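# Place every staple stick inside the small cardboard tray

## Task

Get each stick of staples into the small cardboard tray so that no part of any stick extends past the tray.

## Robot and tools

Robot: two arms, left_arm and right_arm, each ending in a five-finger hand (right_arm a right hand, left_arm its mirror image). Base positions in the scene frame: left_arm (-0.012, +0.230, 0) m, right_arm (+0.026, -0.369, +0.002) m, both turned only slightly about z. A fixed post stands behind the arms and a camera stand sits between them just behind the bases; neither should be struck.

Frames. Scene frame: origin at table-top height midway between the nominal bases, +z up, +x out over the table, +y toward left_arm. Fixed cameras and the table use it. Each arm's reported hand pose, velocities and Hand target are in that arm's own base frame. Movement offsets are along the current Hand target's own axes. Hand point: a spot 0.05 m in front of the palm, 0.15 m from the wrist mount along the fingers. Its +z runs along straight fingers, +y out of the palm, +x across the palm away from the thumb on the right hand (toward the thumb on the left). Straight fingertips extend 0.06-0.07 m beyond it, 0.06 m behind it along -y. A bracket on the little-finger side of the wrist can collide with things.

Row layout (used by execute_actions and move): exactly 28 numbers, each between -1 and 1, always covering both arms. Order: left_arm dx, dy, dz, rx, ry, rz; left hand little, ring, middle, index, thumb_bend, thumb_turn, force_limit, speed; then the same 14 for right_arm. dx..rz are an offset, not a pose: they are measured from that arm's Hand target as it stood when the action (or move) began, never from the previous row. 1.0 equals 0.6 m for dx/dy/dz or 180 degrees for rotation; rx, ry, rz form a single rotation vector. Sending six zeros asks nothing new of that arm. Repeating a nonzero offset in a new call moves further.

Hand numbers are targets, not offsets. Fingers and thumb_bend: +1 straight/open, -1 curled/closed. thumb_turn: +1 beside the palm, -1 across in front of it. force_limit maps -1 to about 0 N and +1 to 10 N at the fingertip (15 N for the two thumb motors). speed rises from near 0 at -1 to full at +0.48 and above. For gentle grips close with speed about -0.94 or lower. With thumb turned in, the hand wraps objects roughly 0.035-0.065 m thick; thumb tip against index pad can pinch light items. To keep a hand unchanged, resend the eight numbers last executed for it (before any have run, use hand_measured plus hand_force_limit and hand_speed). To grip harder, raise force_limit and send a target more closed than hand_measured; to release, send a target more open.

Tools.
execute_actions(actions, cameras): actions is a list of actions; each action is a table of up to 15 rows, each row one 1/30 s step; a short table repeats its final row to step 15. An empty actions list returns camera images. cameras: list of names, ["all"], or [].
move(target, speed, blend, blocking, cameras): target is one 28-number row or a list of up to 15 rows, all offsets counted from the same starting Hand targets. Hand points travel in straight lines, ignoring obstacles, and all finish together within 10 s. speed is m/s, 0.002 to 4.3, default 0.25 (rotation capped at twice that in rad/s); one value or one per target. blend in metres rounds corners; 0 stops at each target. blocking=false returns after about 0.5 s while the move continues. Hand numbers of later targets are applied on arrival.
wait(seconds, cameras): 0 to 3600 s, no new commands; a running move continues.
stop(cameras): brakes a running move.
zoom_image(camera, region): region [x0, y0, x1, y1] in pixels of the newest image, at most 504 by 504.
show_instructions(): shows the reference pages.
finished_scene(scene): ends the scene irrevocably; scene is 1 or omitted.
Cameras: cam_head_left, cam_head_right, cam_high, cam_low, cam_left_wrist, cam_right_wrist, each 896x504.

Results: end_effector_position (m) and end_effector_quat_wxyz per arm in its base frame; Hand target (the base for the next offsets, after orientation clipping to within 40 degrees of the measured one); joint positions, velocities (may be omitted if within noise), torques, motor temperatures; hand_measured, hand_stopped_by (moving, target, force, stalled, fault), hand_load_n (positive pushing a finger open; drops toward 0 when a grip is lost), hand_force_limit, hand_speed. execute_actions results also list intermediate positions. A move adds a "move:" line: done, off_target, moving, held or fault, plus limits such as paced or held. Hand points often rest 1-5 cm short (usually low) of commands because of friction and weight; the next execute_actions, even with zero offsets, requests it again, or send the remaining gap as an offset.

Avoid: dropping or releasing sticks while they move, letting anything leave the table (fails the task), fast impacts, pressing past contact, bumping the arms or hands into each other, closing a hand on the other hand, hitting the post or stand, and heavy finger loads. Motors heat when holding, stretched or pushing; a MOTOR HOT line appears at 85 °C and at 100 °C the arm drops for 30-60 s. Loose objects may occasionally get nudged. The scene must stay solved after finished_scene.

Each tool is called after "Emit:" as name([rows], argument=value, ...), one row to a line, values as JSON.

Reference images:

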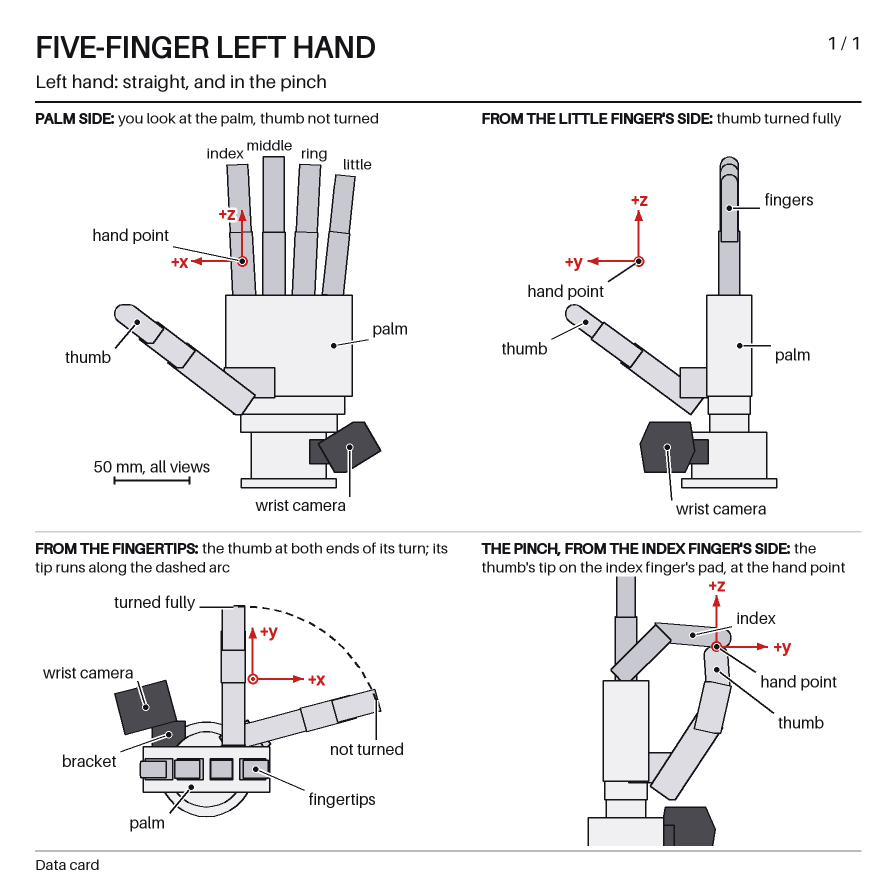

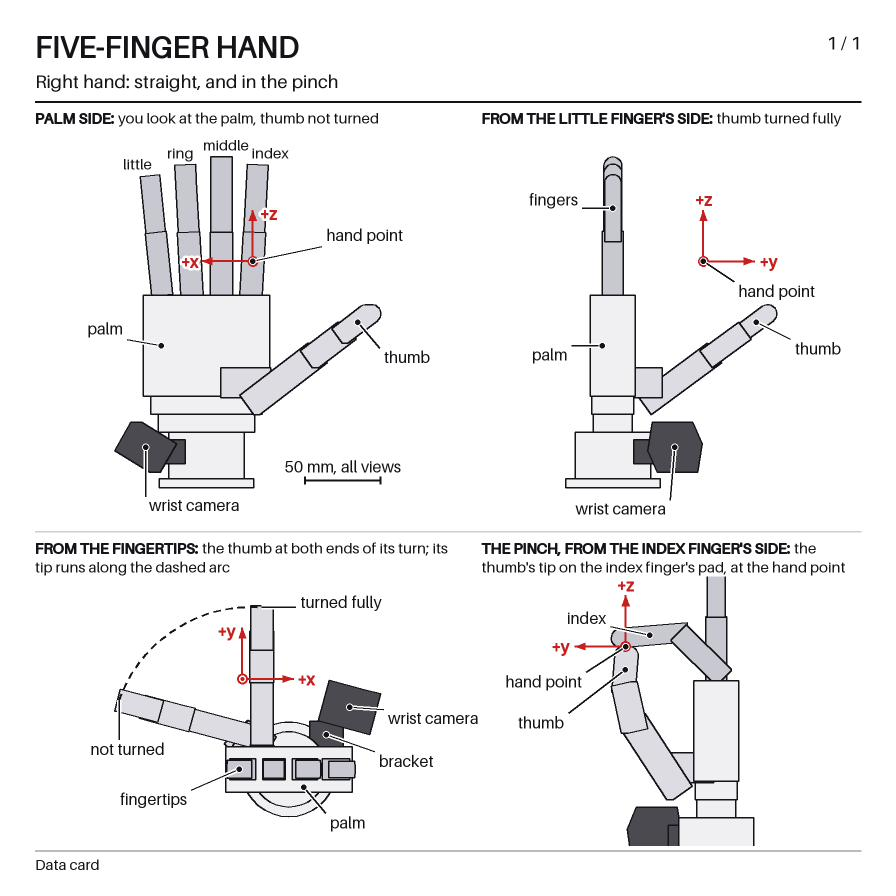

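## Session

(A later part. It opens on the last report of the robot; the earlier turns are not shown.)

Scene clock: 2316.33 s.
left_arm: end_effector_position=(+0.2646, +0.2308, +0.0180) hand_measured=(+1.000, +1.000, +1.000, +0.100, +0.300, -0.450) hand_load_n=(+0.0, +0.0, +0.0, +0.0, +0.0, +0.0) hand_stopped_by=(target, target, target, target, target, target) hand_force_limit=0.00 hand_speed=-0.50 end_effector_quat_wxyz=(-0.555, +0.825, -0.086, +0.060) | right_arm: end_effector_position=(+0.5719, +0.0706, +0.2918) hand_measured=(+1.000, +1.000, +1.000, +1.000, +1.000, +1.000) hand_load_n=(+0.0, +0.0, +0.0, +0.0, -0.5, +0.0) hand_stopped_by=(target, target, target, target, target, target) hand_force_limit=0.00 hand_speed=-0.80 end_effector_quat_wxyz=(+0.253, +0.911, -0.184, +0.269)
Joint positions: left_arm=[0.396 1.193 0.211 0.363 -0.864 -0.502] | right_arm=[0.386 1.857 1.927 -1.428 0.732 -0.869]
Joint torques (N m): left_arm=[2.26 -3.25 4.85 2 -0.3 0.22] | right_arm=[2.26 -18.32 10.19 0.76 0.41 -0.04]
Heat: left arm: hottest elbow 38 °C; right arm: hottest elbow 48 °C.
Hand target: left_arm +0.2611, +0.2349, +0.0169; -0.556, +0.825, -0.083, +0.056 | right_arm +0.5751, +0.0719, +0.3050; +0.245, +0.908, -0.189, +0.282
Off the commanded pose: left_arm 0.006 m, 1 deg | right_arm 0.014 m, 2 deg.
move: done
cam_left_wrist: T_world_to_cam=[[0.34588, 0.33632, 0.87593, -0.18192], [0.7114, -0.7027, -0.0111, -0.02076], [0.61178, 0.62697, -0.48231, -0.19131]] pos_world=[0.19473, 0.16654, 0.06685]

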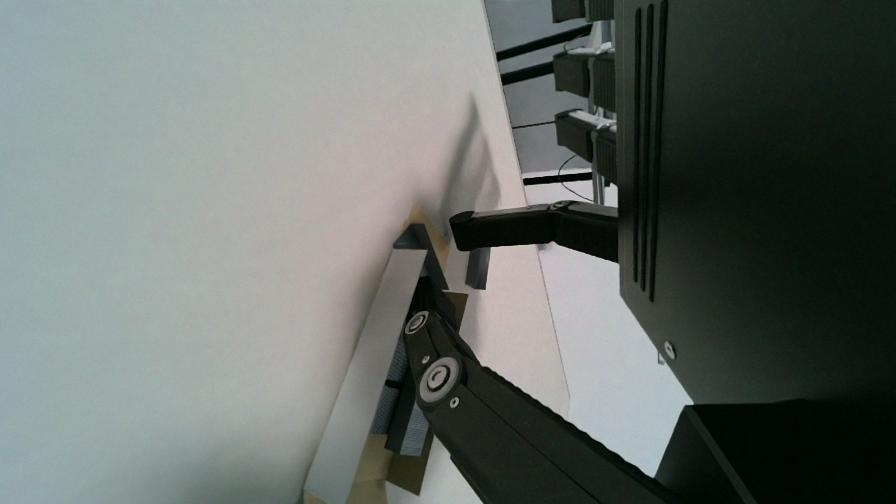

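Emit:
move(target=[-0.0003,-0.001,0.0069,0,0,0,1,1,1,0.1,0.3,-0.45,0.0,-0.5,0,0,0,0,0,0,1,1,1,1,1,1,0,-0.8], speed=0.03, cameras=["cam_left_wrist"])

Emit:
zoom_image(camera="cam_left_wrist", region=[320, 200, 520, 400])

Scene clock: 2322.63 s.
left_arm: end_effector_position=(+0.2646, +0.2348, +0.0175) hand_measured=(+1.000, +1.000, +1.000, +0.100, +0.300, -0.450) hand_load_n=(+0.0, +0.0, -0.5, +0.0, +0.0, +0.0) hand_stopped_by=(target, target, target, target, target, target) hand_force_limit=0.00 hand_speed=-0.50 end_effector_quat_wxyz=(-0.555, +0.825, -0.084, +0.061) | right_arm: end_effector_position=(+0.5719, +0.0706, +0.2918) hand_measured=(+1.000, +1.000, +1.000, +1.000, +1.000, +1.000) hand_load_n=(+0.0, +0.0, +0.0, +0.0, +0.0, +0.0) hand_stopped_by=(target, target, target, target, target, target) hand_force_limit=0.00 hand_speed=-0.80 end_effector_quat_wxyz=(+0.253, +0.911, -0.184, +0.269)
Joint positions: left_arm=[0.412 1.206 0.211 0.388 -0.852 -0.49] | right_arm=[0.386 1.857 1.927 -1.428 0.732 -0.869]
Joint torques (N m): left_arm=[2.61 -3.31 4.71 1.89 -0.28 0.22] | right_arm=[2.55 -18.32 10.13 0.88 0.49 -0.04]
Heat: left arm: hottest elbow 37 °C; right arm: hottest elbow 48 °C.
Hand target: left_arm +0.2617, +0.2390, +0.0159; -0.556, +0.825, -0.083, +0.056 | right_arm +0.5751, +0.0719, +0.3050; +0.245, +0.908, -0.189, +0.282
Off the commanded pose: left_arm 0.005 m, 1 deg | right_arm 0.014 m, 2 deg.
move: done
cam_left_wrist: T_world_to_cam=[[0.34208, 0.33615, 0.87749, -0.18175], [0.71248, -0.70164, -0.00897, -0.0185], [0.61266, 0.62826, -0.47951, -0.1947]] pos_world=[0.19464, 0.17044, 0.06596]

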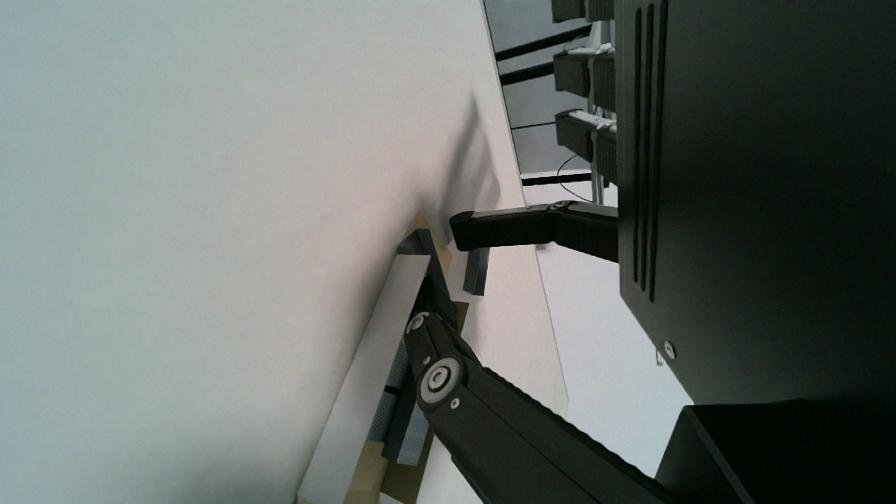

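Scaled by 2.520 from the camera's image (finer frame: 1280x720).

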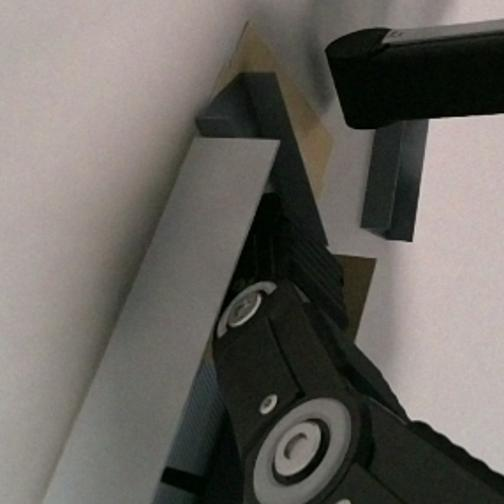

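Emit:
move(target=[0,0,0,0,0,0,1,1,1,-0.45,0.3,-0.45,-0.1,-0.94,0,0,0,0,0,0,1,1,1,1,1,1,0,-0.8], speed=0.03, cameras=["cam_left_wrist"])

Emit:
zoom_image(camera="cam_left_wrist", region=[320, 200, 520, 400])

Scene clock: 2328.70 s.
left_arm: end_effector_position=(+0.2655, +0.2352, +0.0184) hand_measured=(+1.000, +1.000, +1.000, -0.372, +0.300, -0.450) hand_load_n=(+0.0, +0.0, +0.0, +4.5, +3.0, +0.0) hand_stopped_by=(target, target, target, force, target, target) hand_force_limit=-0.10 hand_speed=-0.94 end_effector_quat_wxyz=(-0.557, +0.824, -0.083, +0.063) | right_arm: end_effector_position=(+0.5719, +0.0706, +0.2918) hand_measured=(+1.000, +1.000, +1.000, +1.000, +1.000, +1.000) hand_load_n=(+0.0, +0.5, +0.0, +0.5, +0.0, +0.0) hand_stopped_by=(target, target, target, target, target, target) hand_force_limit=0.00 hand_speed=-0.80 end_effector_quat_wxyz=(+0.253, +0.911, -0.184, +0.269)
Joint positions: left_arm=[0.412 1.206 0.211 0.395 -0.851 -0.488] | right_arm=[0.386 1.857 1.927 -1.428 0.732 -0.869]
Joint torques (N m): left_arm=[2.2 -3.55 4.75 2.06 -0.26 0.23] | right_arm=[2.08 -17.55 10.19 0.92 0.48 -0.02]
Heat: left arm: hottest elbow 37 °C; right arm: hottest elbow 48 °C.
Hand target: left_arm +0.2617, +0.2390, +0.0160; -0.556, +0.825, -0.083, +0.056 | right_arm +0.5751, +0.0719, +0.3050; +0.245, +0.908, -0.189, +0.282
Off the commanded pose: left_arm 0.006 m, 1 deg | right_arm 0.014 m, 2 deg.
move: done
cam_left_wrist: T_world_to_cam=[[0.33859, 0.33365, 0.87979, -0.1816], [0.71193, -0.70221, -0.00768, -0.01867], [0.61524, 0.62894, -0.4753, -0.19598]] pos_world=[0.19535, 0.17075, 0.06648]

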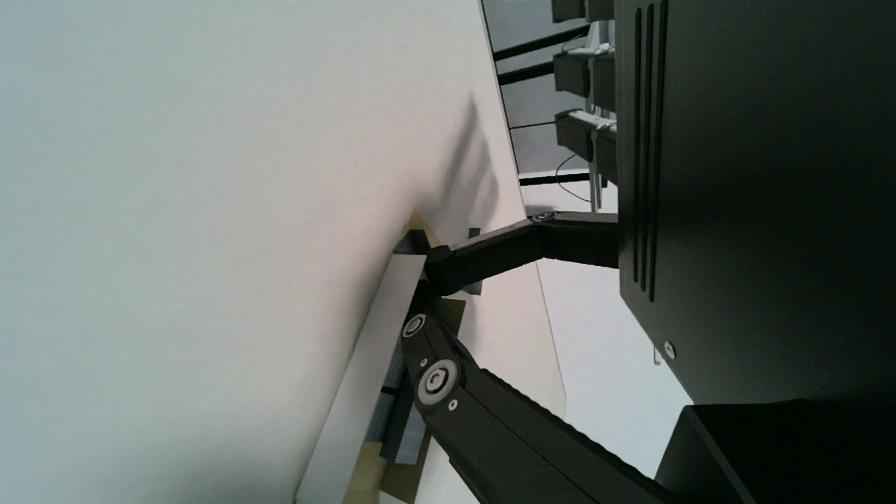

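Scaled by 2.520 from the camera's image (finer frame: 1280x720).

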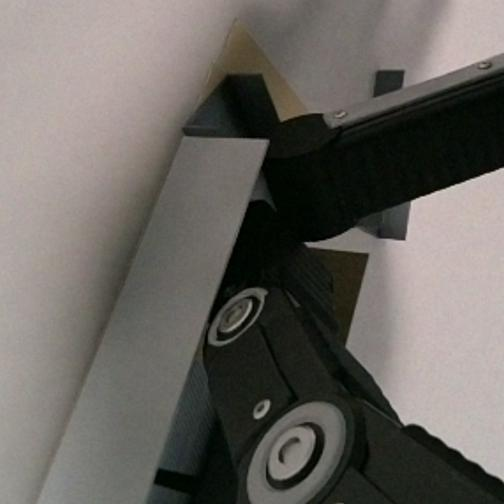

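Emit:
zoom_image(camera="cam_left_wrist", region=[385, 200, 485, 300])

Emit:
wait(seconds=0.1, cameras=["cam_low", "cam_high"])

Scaled by 5.040 from the camera's image (finer frame: 1280x720).

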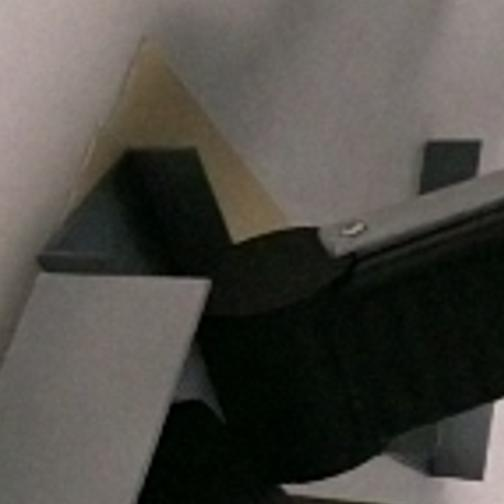

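Scene clock: 2336.43 s.
left_arm: end_effector_position=(+0.2655, +0.2352, +0.0184) hand_measured=(+1.000, +1.000, +1.000, -0.372, +0.300, -0.450) hand_load_n=(+0.0, +0.0, +0.0, +4.5, +3.0, +0.0) hand_stopped_by=(target, target, target, force, target, target) hand_force_limit=-0.10 hand_speed=-0.94 end_effector_quat_wxyz=(-0.557, +0.824, -0.083, +0.063) | right_arm: end_effector_position=(+0.5719, +0.0706, +0.2918) hand_measured=(+1.000, +1.000, +1.000, +1.000, +1.000, +1.000) hand_load_n=(+0.0, +0.0, +0.0, +0.0, -0.5, +0.0) hand_stopped_by=(target, target, target, target, target, target) hand_force_limit=0.00 hand_speed=-0.80 end_effector_quat_wxyz=(+0.253, +0.911, -0.184, +0.269)
Joint positions: left_arm=[0.412 1.206 0.211 0.395 -0.851 -0.488] | right_arm=[0.386 1.857 1.927 -1.428 0.732 -0.869]
Joint torques (N m): left_arm=[3.08 -3.43 4.79 1.96 -0.3 0.24] | right_arm=[3.25 -18.02 9.88 0.75 0.48 -0.02]
Heat: left arm: hottest elbow 37 °C; right arm: hottest elbow 48 °C.
Hand target: left_arm +0.2617, +0.2390, +0.0160; -0.556, +0.825, -0.083, +0.056 | right_arm +0.5751, +0.0719, +0.3050; +0.245, +0.908, -0.189, +0.282
Off the commanded pose: left_arm 0.006 m, 1 deg | right_arm 0.014 m, 2 deg.
wait: 0.10 s; at rest from the start
Images, in order (width x height): cam_high 896x504, cam_low 896x504.

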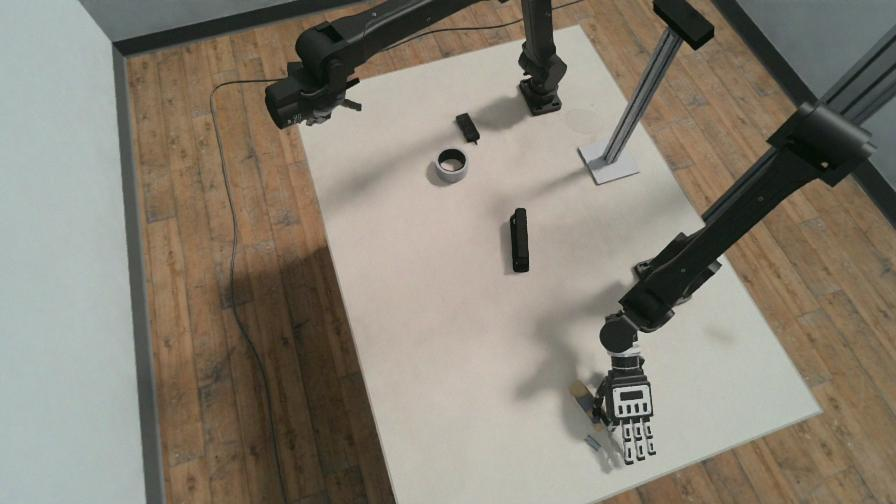

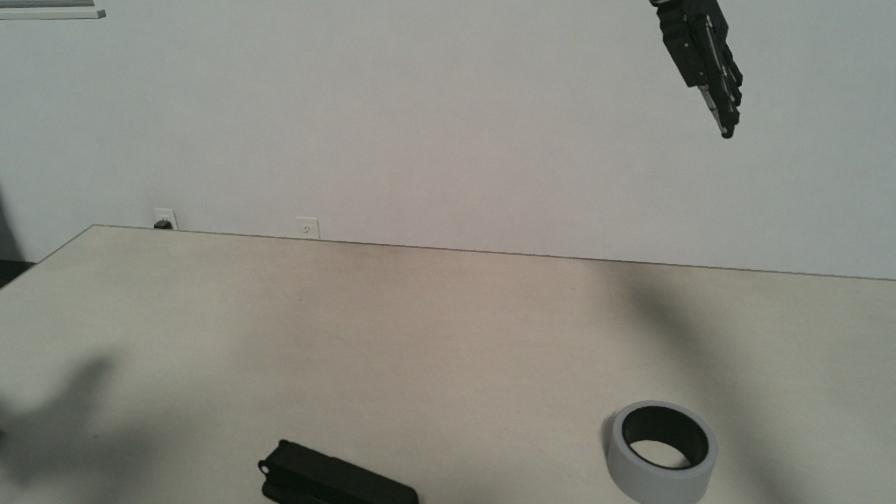

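Emit:
move(target=[0,0,0,0,0,0,1,1,1,0.15,0.3,-0.45,-0.1,-0.9,0,0,0,0,0,0,1,1,1,1,1,1,0,-0.8], speed=0.03, cameras=["cam_left_wrist"])

Emit:
zoom_image(camera="cam_left_wrist", region=[320, 200, 520, 400])

Scene clock: 2342.53 s.
left_arm: end_effector_position=(+0.2655, +0.2352, +0.0184) hand_measured=(+1.000, +1.000, +1.000, +0.150, +0.300, -0.450) hand_load_n=(+0.0, +0.0, +0.0, +0.0, +0.0, +0.0) hand_stopped_by=(target, target, target, target, target, target) hand_force_limit=-0.10 hand_speed=-0.90 end_effector_quat_wxyz=(-0.557, +0.824, -0.083, +0.063) | right_arm: end_effector_position=(+0.5719, +0.0706, +0.2918) hand_measured=(+1.000, +1.000, +1.000, +1.000, +1.000, +1.000) hand_load_n=(+0.0, +0.0, +0.0, +0.0, +0.0, +0.0) hand_stopped_by=(target, target, target, target, target, target) hand_force_limit=0.00 hand_speed=-0.80 end_effector_quat_wxyz=(+0.253, +0.911, -0.184, +0.269)
Joint positions: left_arm=[0.412 1.206 0.211 0.395 -0.851 -0.488] | right_arm=[0.386 1.857 1.927 -1.428 0.732 -0.869]
Joint torques (N m): left_arm=[2.37 -3.31 5.01 1.84 -0.24 0.18] | right_arm=[1.79 -17.32 10.19 0.81 0.45 -0.07]
Heat: left arm: hottest elbow 36 °C; right arm: hottest elbow 48 °C.
Hand target: left_arm +0.2617, +0.2390, +0.0160; -0.556, +0.825, -0.083, +0.056 | right_arm +0.5751, +0.0719, +0.3050; +0.245, +0.908, -0.189, +0.282
Off the commanded pose: left_arm 0.006 m, 1 deg | right_arm 0.014 m, 2 deg.
move: done
cam_left_wrist: T_world_to_cam=[[0.33859, 0.33365, 0.87979, -0.1816], [0.71193, -0.70221, -0.00768, -0.01867], [0.61524, 0.62894, -0.4753, -0.19598]] pos_world=[0.19535, 0.17075, 0.06648]

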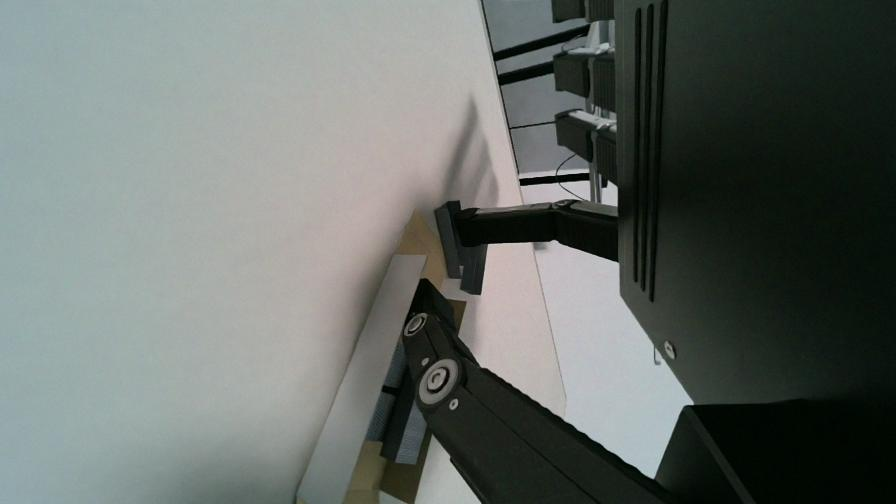

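Scaled by 2.520 from the camera's image (finer frame: 1280x720).

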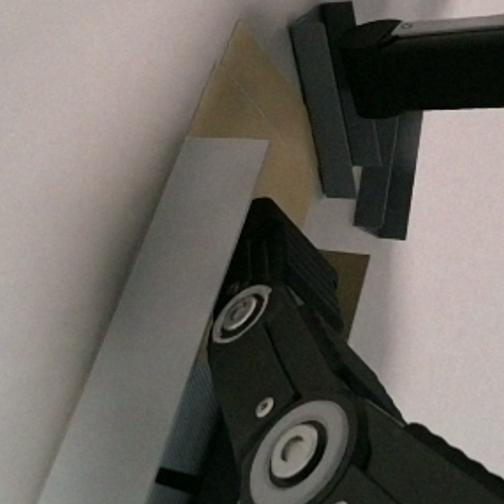

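Emit:
move(target=[0,-0.04635,-0.01875,0,0,0,1,1,1,0.15,0.3,-0.45,-0.1,-0.9,0,0,0,0,0,0,1,1,1,1,1,1,0,-0.8], speed=0.05, cameras=["cam_left_wrist"])

Emit:
zoom_image(camera="cam_left_wrist", region=[280, 160, 520, 400])

Scene clock: 2347.20 s.
left_arm: end_effector_position=(+0.2506, +0.2286, +0.0304) hand_measured=(+1.000, +1.000, +1.000, +0.150, +0.300, -0.450) hand_load_n=(+0.0, +0.0, +0.0, +0.0, +0.0, +0.0) hand_stopped_by=(target, target, target, target, target, target) hand_force_limit=-0.10 hand_speed=-0.90 end_effector_quat_wxyz=(-0.549, +0.829, -0.094, +0.049) | right_arm: end_effector_position=(+0.5719, +0.0706, +0.2918) hand_measured=(+1.000, +1.000, +1.000, +1.000, +1.000, +1.000) hand_load_n=(+0.0, +0.0, +0.0, +0.0, +0.0, +0.0) hand_stopped_by=(target, target, target, target, target, target) hand_force_limit=0.00 hand_speed=-0.80 end_effector_quat_wxyz=(+0.253, +0.911, -0.184, +0.269)
Joint positions: left_arm=[0.412 1.064 0.211 0.215 -0.851 -0.485] | right_arm=[0.386 1.857 1.927 -1.428 0.732 -0.869]
Joint torques (N m): left_arm=[2.2 -5.13 8.44 1.39 -0.35 0.19] | right_arm=[2.14 -17.49 9.95 0.75 0.49 -0.05]
Heat: left arm: hottest elbow 36 °C; right arm: hottest elbow 48 °C.
Hand target: left_arm +0.2617, +0.2390, +0.0460; -0.556, +0.825, -0.083, +0.056 | right_arm +0.5751, +0.0719, +0.3050; +0.245, +0.908, -0.189, +0.282
Off the commanded pose: left_arm 0.022 m, 2 deg | right_arm 0.014 m, 2 deg.
move: off_target (left_arm)
cam_left_wrist: T_world_to_cam=[[0.37155, 0.3462, 0.86145, -0.19538], [0.71039, -0.70341, -0.02371, -0.01139], [0.59774, 0.62077, -0.50729, -0.16974]] pos_world=[0.18214, 0.165, 0.08193]

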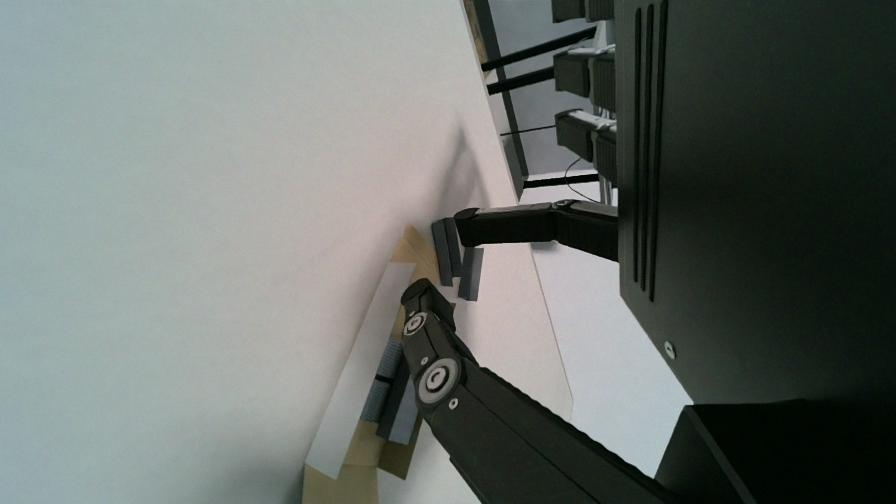

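Scaled by 2.100 from the camera's image (finer frame: 1280x720).

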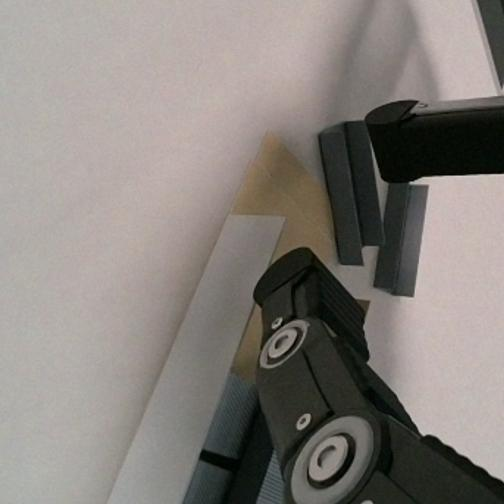

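Emit:
move(target=[0,-0.0309,-0.0125,0,0,0,1,1,1,0.15,0.3,-0.45,-0.1,-0.9,0,0,0,0,0,0,1,1,1,1,1,1,0,-0.8], speed=0.05, cameras=["cam_left_wrist"])

Emit:
zoom_image(camera="cam_left_wrist", region=[280, 160, 520, 400])

Scene clock: 2351.00 s.
left_arm: end_effector_position=(+0.2498, +0.2283, +0.0475) hand_measured=(+1.000, +1.000, +1.000, +0.150, +0.300, -0.450) hand_load_n=(+0.0, +0.0, +0.0, +0.0, +0.0, +0.0) hand_stopped_by=(target, target, target, target, target, target) hand_force_limit=-0.10 hand_speed=-0.90 end_effector_quat_wxyz=(-0.548, +0.830, -0.095, +0.047) | right_arm: end_effector_position=(+0.5719, +0.0706, +0.2918) hand_measured=(+1.000, +1.000, +1.000, +1.000, +1.000, +1.000) hand_load_n=(+0.0, +0.0, +0.0, +0.0, +0.0, +0.0) hand_stopped_by=(target, target, target, target, target, target) hand_force_limit=0.00 hand_speed=-0.80 end_effector_quat_wxyz=(+0.253, +0.911, -0.184, +0.269)
Joint positions: left_arm=[0.412 0.979 0.237 0.099 -0.851 -0.485] | right_arm=[0.386 1.857 1.927 -1.428 0.732 -0.869]
Joint torques (N m): left_arm=[2.2 -3.08 9.29 1.32 -0.32 0.18] | right_arm=[1.96 -17.73 10.17 0.66 0.44 -0.03]
Heat: left arm: hottest elbow 36 °C; right arm: hottest elbow 48 °C.
Hand target: left_arm +0.2618, +0.2390, +0.0660; -0.556, +0.825, -0.083, +0.056 | right_arm +0.5751, +0.0719, +0.3050; +0.245, +0.908, -0.189, +0.282
Off the commanded pose: left_arm 0.024 m, 2 deg | right_arm 0.014 m, 2 deg.
move: off_target (left_arm)
cam_left_wrist: T_world_to_cam=[[0.3749, 0.34745, 0.8595, -0.21077], [0.71019, -0.70355, -0.02536, -0.01046], [0.59589, 0.61991, -0.51051, -0.15958]] pos_world=[0.18153, 0.16479, 0.09942]

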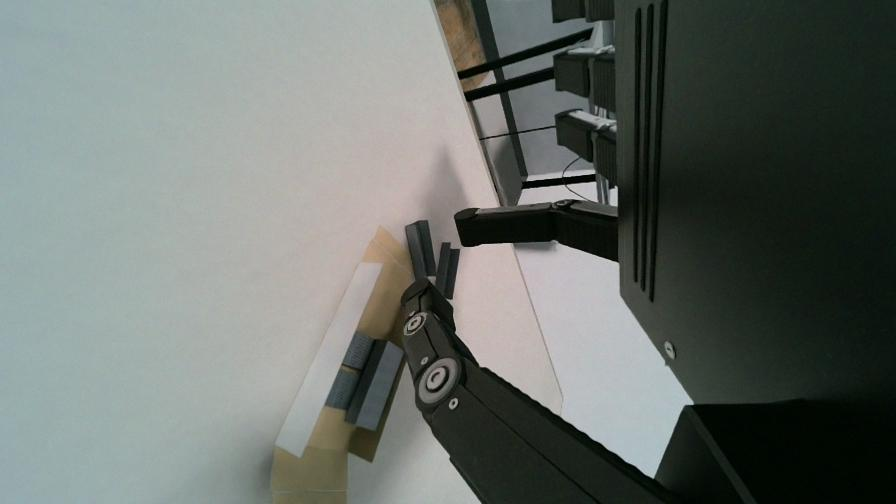

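Scaled by 2.100 from the camera's image (finer frame: 1280x720).

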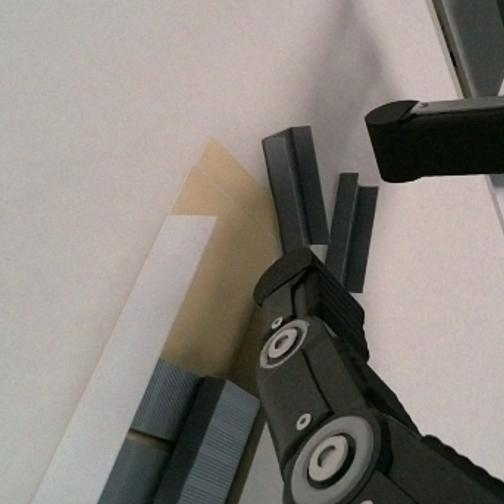

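Emit:
zoom_image(camera="cam_left_wrist", region=[350, 200, 470, 320])

Scaled by 4.200 from the camera's image (finer frame: 1280x720).

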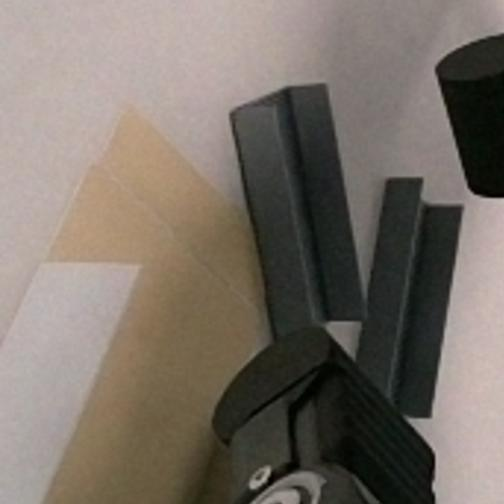

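Emit:
move(target=[0.0017,0.0083,0.0505,0,0.09785,0.03958,1,1,1,0.1,0.3,-0.45,-0.1,-0.5,0,0,0,0,0,0,1,1,1,1,1,1,0,-0.8], speed=0.08, cameras=["cam_left_wrist"])

Emit:
zoom_image(camera="cam_left_wrist", region=[340, 180, 500, 340])

Scene clock: 2377.03 s.
left_arm: end_effector_position=(+0.2712, +0.2600, +0.0506) hand_measured=(+1.000, +1.000, +1.000, +0.100, +0.300, -0.450) hand_load_n=(+0.0, +0.0, -0.5, +0.0, +0.5, -0.5) hand_stopped_by=(target, target, target, target, target, target) hand_force_limit=-0.10 hand_speed=-0.50 end_effector_quat_wxyz=(-0.535, +0.801, -0.219, +0.151) | right_arm: end_effector_position=(+0.5719, +0.0706, +0.2918) hand_measured=(+1.000, +1.000, +1.000, +1.000, +1.000, +1.000) hand_load_n=(+0.0, +0.0, +0.0, +0.0, +0.0, +0.0) hand_stopped_by=(target, target, target, target, target, target) hand_force_limit=0.00 hand_speed=-0.80 end_effector_quat_wxyz=(+0.253, +0.911, -0.184, +0.269)
Joint positions: left_arm=[0.717 1.05 0.214 0.427 -0.288 -0.13] | right_arm=[0.386 1.857 1.927 -1.428 0.732 -0.869]
Joint torques (N m): left_arm=[3.02 -3.55 6.05 2.39 0.01 0.27] | right_arm=[2.32 -17.49 10.13 0.91 0.45 -0.06]
Motor temperatures (°C): left_arm=[30 30 41 29 28 29] | right_arm=[31 39 48 24 27 25]
Heat: left arm: hottest elbow 41 °C; right arm: hottest elbow 48 °C.
Hand target: left_arm +0.2680, +0.2645, +0.0500; -0.539, +0.800, -0.218, +0.147 | right_arm +0.5751, +0.0719, +0.3050; +0.245, +0.908, -0.189, +0.282
Off the commanded pose: left_arm 0.006 m, 1 deg | right_arm 0.014 m, 2 deg.
move: done
cam_left_wrist: T_world_to_cam=[[0.43576, 0.21104, 0.87497, -0.21423], [0.44591, -0.89505, -0.0062, 0.11725], [0.78184, 0.39286, -0.48413, -0.18309]] pos_world=[0.18422, 0.22208, 0.09953]

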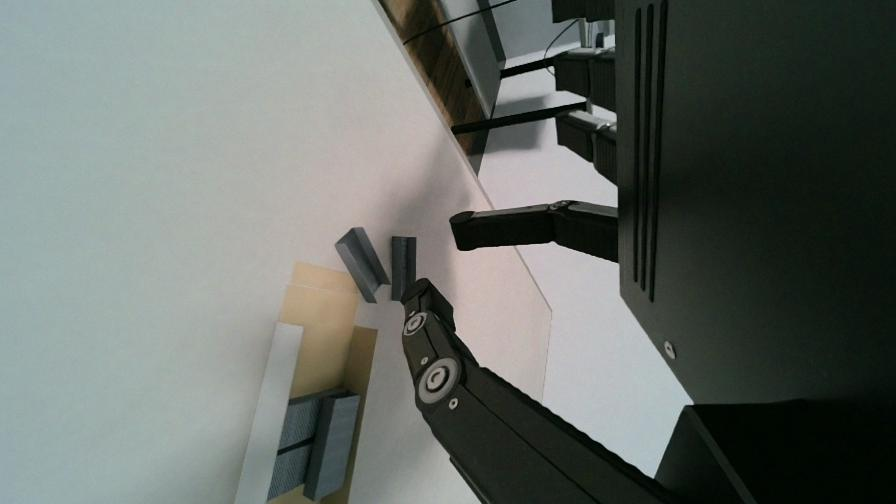

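Scaled by 3.150 from the camera's image (finer frame: 1280x720).

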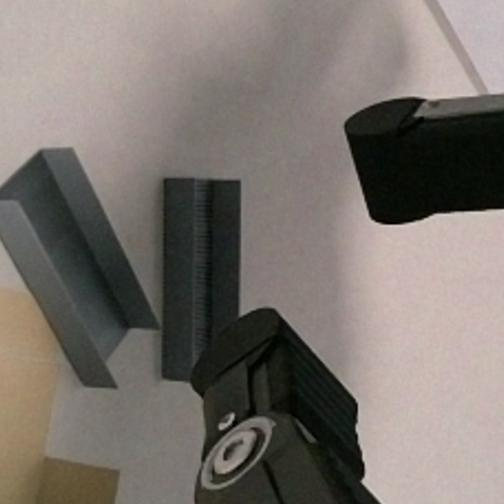

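Emit:
move(target=[-0.0024,0.0552,0.0214,0,0,0,1,1,1,0.1,0.3,-0.45,-0.1,-0.5,0,0,0,0,0,0,1,1,1,1,1,1,0,-0.8], speed=0.04, cameras=["cam_left_wrist"])

Emit:
zoom_image(camera="cam_left_wrist", region=[360, 180, 520, 340])

Scene clock: 2392.03 s.
left_arm: end_effector_position=(+0.2727, +0.2622, +0.0188) hand_measured=(+1.000, +1.000, +1.000, +0.100, +0.300, -0.450) hand_load_n=(-0.5, +0.0, +0.0, +0.0, +0.0, +0.0) hand_stopped_by=(target, target, target, target, target, target) hand_force_limit=-0.10 hand_speed=-0.50 end_effector_quat_wxyz=(-0.540, +0.798, -0.218, +0.154) | right_arm: end_effector_position=(+0.5719, +0.0706, +0.2918) hand_measured=(+1.000, +1.000, +1.000, +1.000, +1.000, +1.000) hand_load_n=(+0.0, +0.0, +0.0, +0.0, +0.0, +0.0) hand_stopped_by=(target, target, target, target, target, target) hand_force_limit=0.00 hand_speed=-0.80 end_effector_quat_wxyz=(+0.253, +0.911, -0.184, +0.269)
Joint positions: left_arm=[0.721 1.254 0.176 0.683 -0.283 -0.128] | right_arm=[0.386 1.857 1.927 -1.428 0.732 -0.869]
Joint torques (N m): left_arm=[2.49 -4.13 3.97 2.26 0.06 0.21] | right_arm=[2.37 -18.37 10.26 0.94 0.46 -0.04]
Heat: left arm: hottest elbow 40 °C; right arm: hottest elbow 48 °C.
Hand target: left_arm +0.2665, +0.2647, +0.0144; -0.539, +0.800, -0.218, +0.147 | right_arm +0.5751, +0.0719, +0.3050; +0.245, +0.908, -0.189, +0.282
Off the commanded pose: left_arm 0.008 m, 1 deg | right_arm 0.014 m, 2 deg.
move: done
cam_left_wrist: T_world_to_cam=[[0.42827, 0.20339, 0.88046, -0.18366], [0.44451, -0.89572, -0.0093, 0.11887], [0.78676, 0.39536, -0.47402, -0.20278]] pos_world=[0.18535, 0.224, 0.06669]

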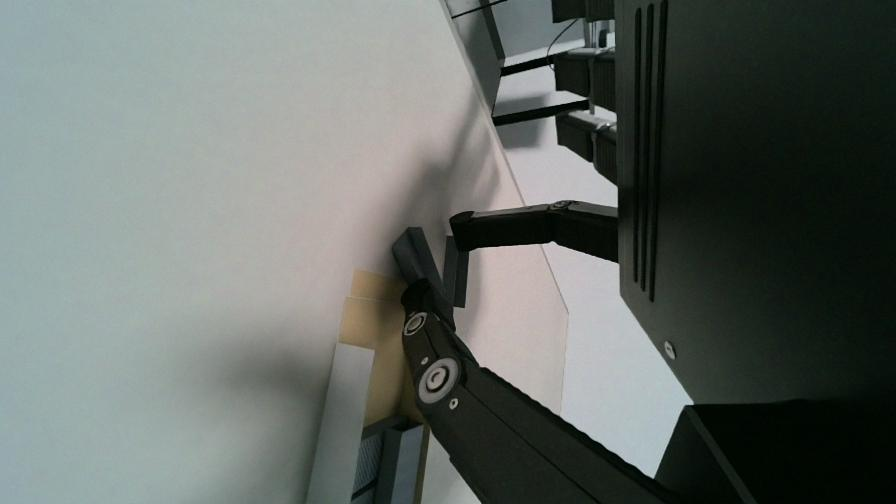

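Scaled by 3.150 from the camera's image (finer frame: 1280x720).

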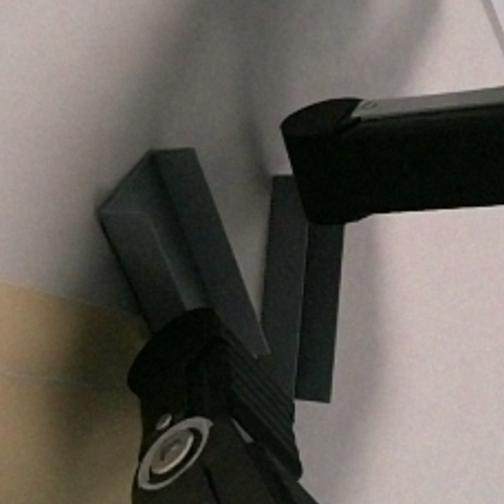

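Emit:
move(target=[-0.0006,0.007,0.0004,0,0,0,1,1,1,0.1,0.3,-0.45,-0.1,-0.5,0,0,0,0,0,0,1,1,1,1,1,1,0,-0.8], speed=0.04, cameras=["cam_left_wrist"])

Emit:
zoom_image(camera="cam_left_wrist", region=[360, 180, 520, 340])

Scene clock: 2397.57 s.
left_arm: end_effector_position=(+0.2735, +0.2628, +0.0184) hand_measured=(+1.000, +1.000, +1.000, +0.100, +0.300, -0.450) hand_load_n=(+0.0, +0.0, +0.0, -0.5, +0.0, +0.0) hand_stopped_by=(target, target, target, target, target, target) hand_force_limit=-0.10 hand_speed=-0.50 end_effector_quat_wxyz=(-0.543, +0.796, -0.216, +0.157) | right_arm: end_effector_position=(+0.5719, +0.0706, +0.2918) hand_measured=(+1.000, +1.000, +1.000, +1.000, +1.000, +1.000) hand_load_n=(+0.0, +0.0, +0.0, -0.5, +0.0, +0.0) hand_stopped_by=(target, target, target, target, target, target) hand_force_limit=0.00 hand_speed=-0.80 end_effector_quat_wxyz=(+0.253, +0.911, -0.184, +0.269)
Joint positions: left_arm=[0.721 1.272 0.171 0.717 -0.283 -0.128] | right_arm=[0.386 1.857 1.927 -1.428 0.732 -0.869]
Joint torques (N m): left_arm=[2.2 -3.84 3.84 2.22 0.01 0.23] | right_arm=[1.79 -17.85 9.99 0.95 0.41 -0.06]
Heat: left arm: hottest elbow 39 °C; right arm: hottest elbow 48 °C.
Hand target: left_arm +0.2655, +0.2638, +0.0106; -0.539, +0.800, -0.218, +0.147 | right_arm +0.5751, +0.0719, +0.3050; +0.245, +0.908, -0.189, +0.282
Off the commanded pose: left_arm 0.011 m, 1 deg | right_arm 0.014 m, 2 deg.
move: off_target (left_arm)
cam_left_wrist: T_world_to_cam=[[0.4207, 0.19671, 0.88561, -0.18002], [0.4446, -0.89564, -0.01227, 0.11916], [0.79078, 0.39891, -0.46426, -0.20603]] pos_world=[0.18568, 0.22432, 0.06524]

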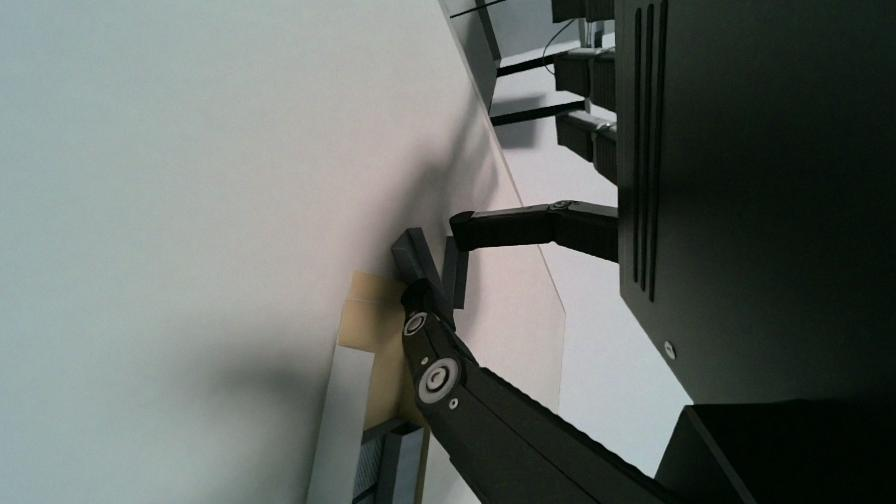

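Scaled by 3.150 from the camera's image (finer frame: 1280x720).

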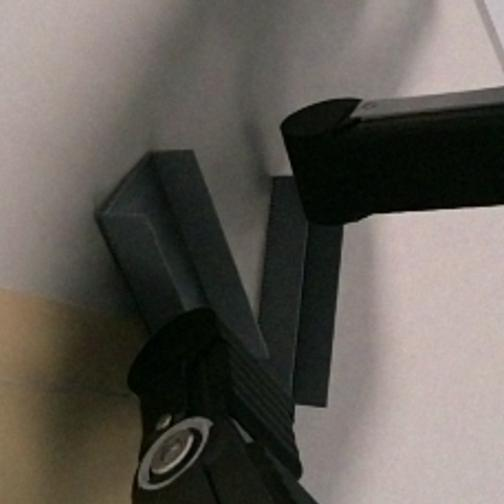

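Emit:
move(target=[0,-0.0123,0.0149,0,0,0,1,1,1,0.1,0.3,-0.45,-0.1,-0.5,0,0,0,0,0,0,1,1,1,1,1,1,0,-0.8], speed=0.03, cameras=["cam_left_wrist"])

Emit:
zoom_image(camera="cam_left_wrist", region=[360, 180, 520, 340])

Scene clock: 2424.27 s.
left_arm: end_effector_position=(+0.2714, +0.2647, +0.0139) hand_measured=(+1.000, +1.000, +1.000, +0.100, +0.300, -0.450) hand_load_n=(+0.0, +0.0, +0.5, +0.0, -1.5, +0.5) hand_stopped_by=(target, target, target, target, target, target) hand_force_limit=-0.10 hand_speed=-0.50 end_effector_quat_wxyz=(-0.538, +0.800, -0.217, +0.155) | right_arm: end_effector_position=(+0.5719, +0.0706, +0.2918) hand_measured=(+1.000, +1.000, +1.000, +1.000, +1.000, +1.000) hand_load_n=(+0.0, +0.0, +0.0, +0.0, +0.0, +0.0) hand_stopped_by=(target, target, target, target, target, target) hand_force_limit=0.00 hand_speed=-0.80 end_effector_quat_wxyz=(+0.253, +0.911, -0.184, +0.269)
Joint positions: left_arm=[0.736 1.288 0.175 0.716 -0.267 -0.126] | right_arm=[0.386 1.857 1.927 -1.428 0.732 -0.869]
Joint torques (N m): left_arm=[2.67 -3.37 5.71 1.78 -0.01 0.24] | right_arm=[2.61 -17.73 10.13 0.64 0.41 -0.05]
Heat: left arm: hottest elbow 37 °C; right arm: hottest elbow 48 °C.
Hand target: left_arm +0.2711, +0.2733, +0.0139; -0.539, +0.800, -0.218, +0.147 | right_arm +0.5751, +0.0719, +0.3050; +0.245, +0.908, -0.189, +0.282
Off the commanded pose: left_arm 0.009 m, 1 deg | right_arm 0.014 m, 2 deg.
move: done
cam_left_wrist: T_world_to_cam=[[0.42744, 0.20711, 0.88, -0.18007], [0.44444, -0.89579, -0.00505, 0.12158], [0.78726, 0.39327, -0.47494, -0.20466]] pos_world=[0.18405, 0.22669, 0.06188]

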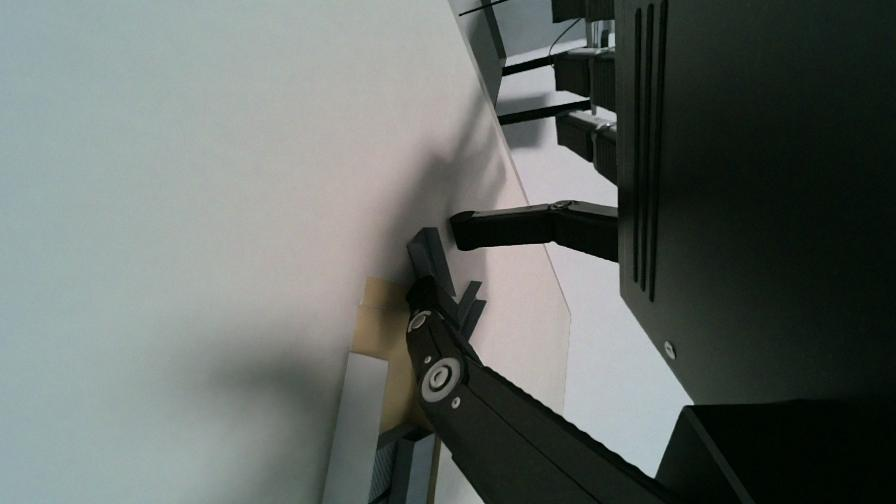

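Scaled by 3.150 from the camera's image (finer frame: 1280x720).

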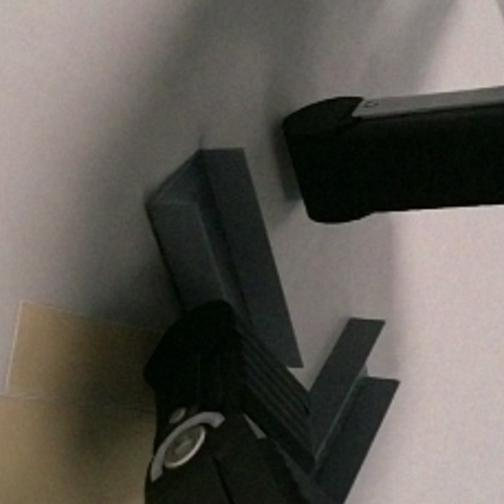

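Emit:
move(target=[0,0,0,0,0,0,1,1,1,-0.45,0.3,-0.45,-0.1,-0.94,0,0,0,0,0,0,1,1,1,1,1,1,0,-0.8], speed=0.03, cameras=["cam_left_wrist"])

Emit:
zoom_image(camera="cam_left_wrist", region=[360, 180, 520, 340])

Scene clock: 2431.43 s.
left_arm: end_effector_position=(+0.2724, +0.2659, +0.0151) hand_measured=(+1.000, +1.000, +1.000, -0.158, +0.300, -0.450) hand_load_n=(+0.0, +0.0, +0.0, +4.5, +1.5, +0.5) hand_stopped_by=(target, target, target, force, target, target) hand_force_limit=-0.10 hand_speed=-0.94 end_effector_quat_wxyz=(-0.539, +0.799, -0.217, +0.156) | right_arm: end_effector_position=(+0.5719, +0.0706, +0.2918) hand_measured=(+1.000, +1.000, +1.000, +1.000, +1.000, +1.000) hand_load_n=(+0.0, +0.0, +0.0, +0.0, +0.0, +0.0) hand_stopped_by=(target, target, target, target, target, target) hand_force_limit=0.00 hand_speed=-0.80 end_effector_quat_wxyz=(+0.253, +0.911, -0.184, +0.269)
Joint positions: left_arm=[0.736 1.288 0.178 0.716 -0.267 -0.126] | right_arm=[0.386 1.857 1.927 -1.428 0.732 -0.869]
Joint torques (N m): left_arm=[2.43 -4.01 5.63 1.85 -0.02 0.32] | right_arm=[2.2 -17.96 9.94 0.91 0.45 -0.04]
Heat: left arm: hottest elbow 37 °C; right arm: hottest elbow 48 °C.
Hand target: left_arm +0.2711, +0.2733, +0.0139; -0.539, +0.800, -0.218, +0.147 | right_arm +0.5751, +0.0719, +0.3050; +0.245, +0.908, -0.189, +0.282
Off the commanded pose: left_arm 0.008 m, 1 deg | right_arm 0.014 m, 2 deg.
move: done
cam_left_wrist: T_world_to_cam=[[0.42532, 0.20567, 0.88136, -0.18082], [0.44516, -0.89543, -0.00586, 0.12205], [0.788, 0.39484, -0.4724, -0.20595]] pos_world=[0.18486, 0.2278, 0.06279]

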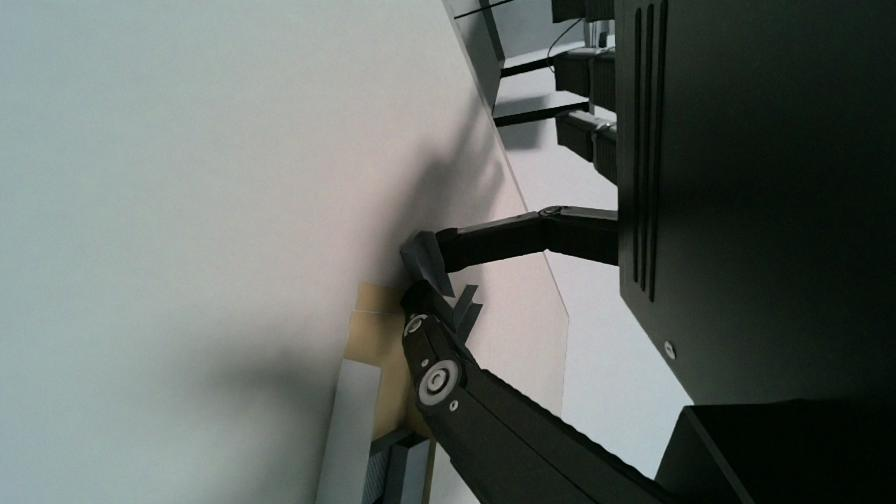

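Scaled by 3.150 from the camera's image (finer frame: 1280x720).

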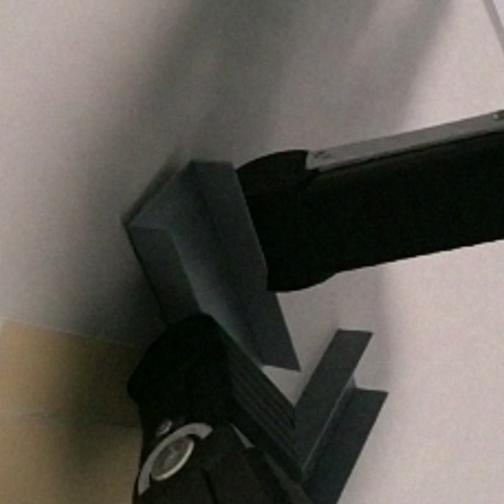

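Emit:
move(target=[0,-0.0541,-0.0219,0,0,0,1,1,1,-0.45,0.3,-0.45,-0.1,-0.94,0,0,0,0,0,0,1,1,1,1,1,1,0,-0.8], speed=0.05, cameras=["cam_left_wrist"])

Emit:
zoom_image(camera="cam_left_wrist", region=[280, 160, 520, 400])

Scene clock: 2436.77 s.
left_arm: end_effector_position=(+0.2624, +0.2572, +0.0316) hand_measured=(+1.000, +1.000, +1.000, -0.158, +0.300, -0.450) hand_load_n=(+0.0, +0.0, +0.0, +3.0, +3.0, +0.0) hand_stopped_by=(target, target, target, force, target, target) hand_force_limit=-0.10 hand_speed=-0.94 end_effector_quat_wxyz=(-0.524, +0.808, -0.225, +0.145) | right_arm: end_effector_position=(+0.5719, +0.0706, +0.2918) hand_measured=(+1.000, +1.000, +1.000, +1.000, +1.000, +1.000) hand_load_n=(+0.0, +0.0, +0.0, +0.0, +0.0, +0.0) hand_stopped_by=(target, target, target, target, target, target) hand_force_limit=0.00 hand_speed=-0.80 end_effector_quat_wxyz=(+0.253, +0.911, -0.184, +0.269)
Joint positions: left_arm=[0.736 1.1 0.19 0.474 -0.267 -0.121] | right_arm=[0.386 1.857 1.927 -1.428 0.732 -0.869]
Joint torques (N m): left_arm=[1.85 -4.01 8.44 1.65 -0.06 0.25] | right_arm=[2.67 -17.55 10.17 0.84 0.48 -0.07]
Heat: left arm: hottest elbow 37 °C; right arm: hottest elbow 48 °C.
Hand target: left_arm +0.2711, +0.2733, +0.0490; -0.539, +0.800, -0.218, +0.147 | right_arm +0.5751, +0.0719, +0.3050; +0.245, +0.908, -0.189, +0.282
Off the commanded pose: left_arm 0.025 m, 2 deg | right_arm 0.014 m, 2 deg.
move: off_target (left_arm)
cam_left_wrist: T_world_to_cam=[[0.45611, 0.22775, 0.86029, -0.20243], [0.44355, -0.89625, 0.0021, 0.11923], [0.77151, 0.38062, -0.50981, -0.17772]] pos_world=[0.17655, 0.22061, 0.08329]

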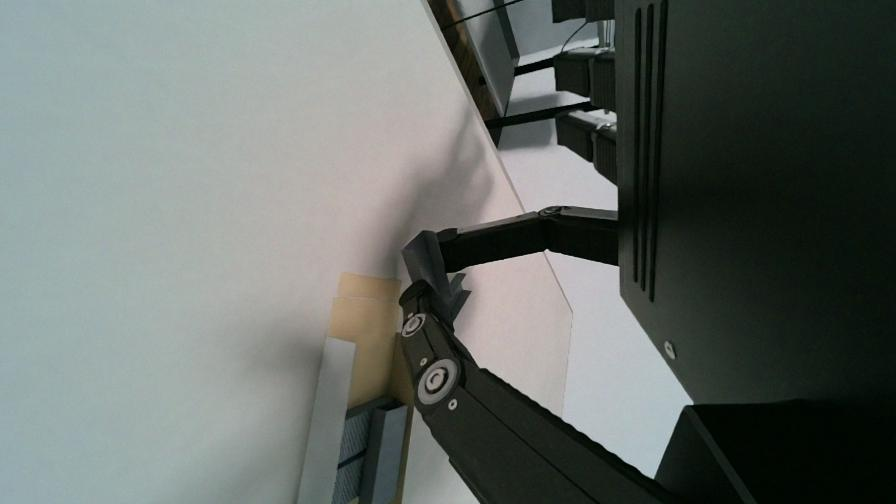

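Scaled by 2.100 from the camera's image (finer frame: 1280x720).

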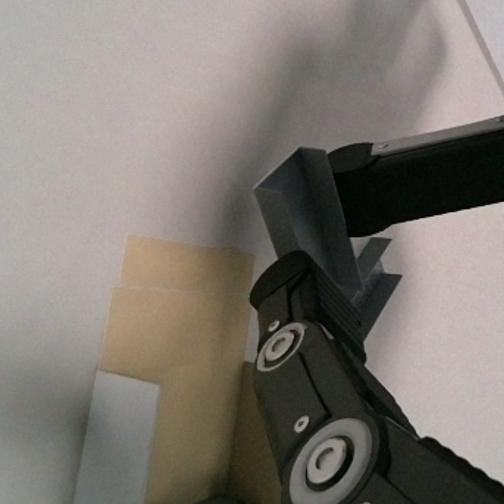

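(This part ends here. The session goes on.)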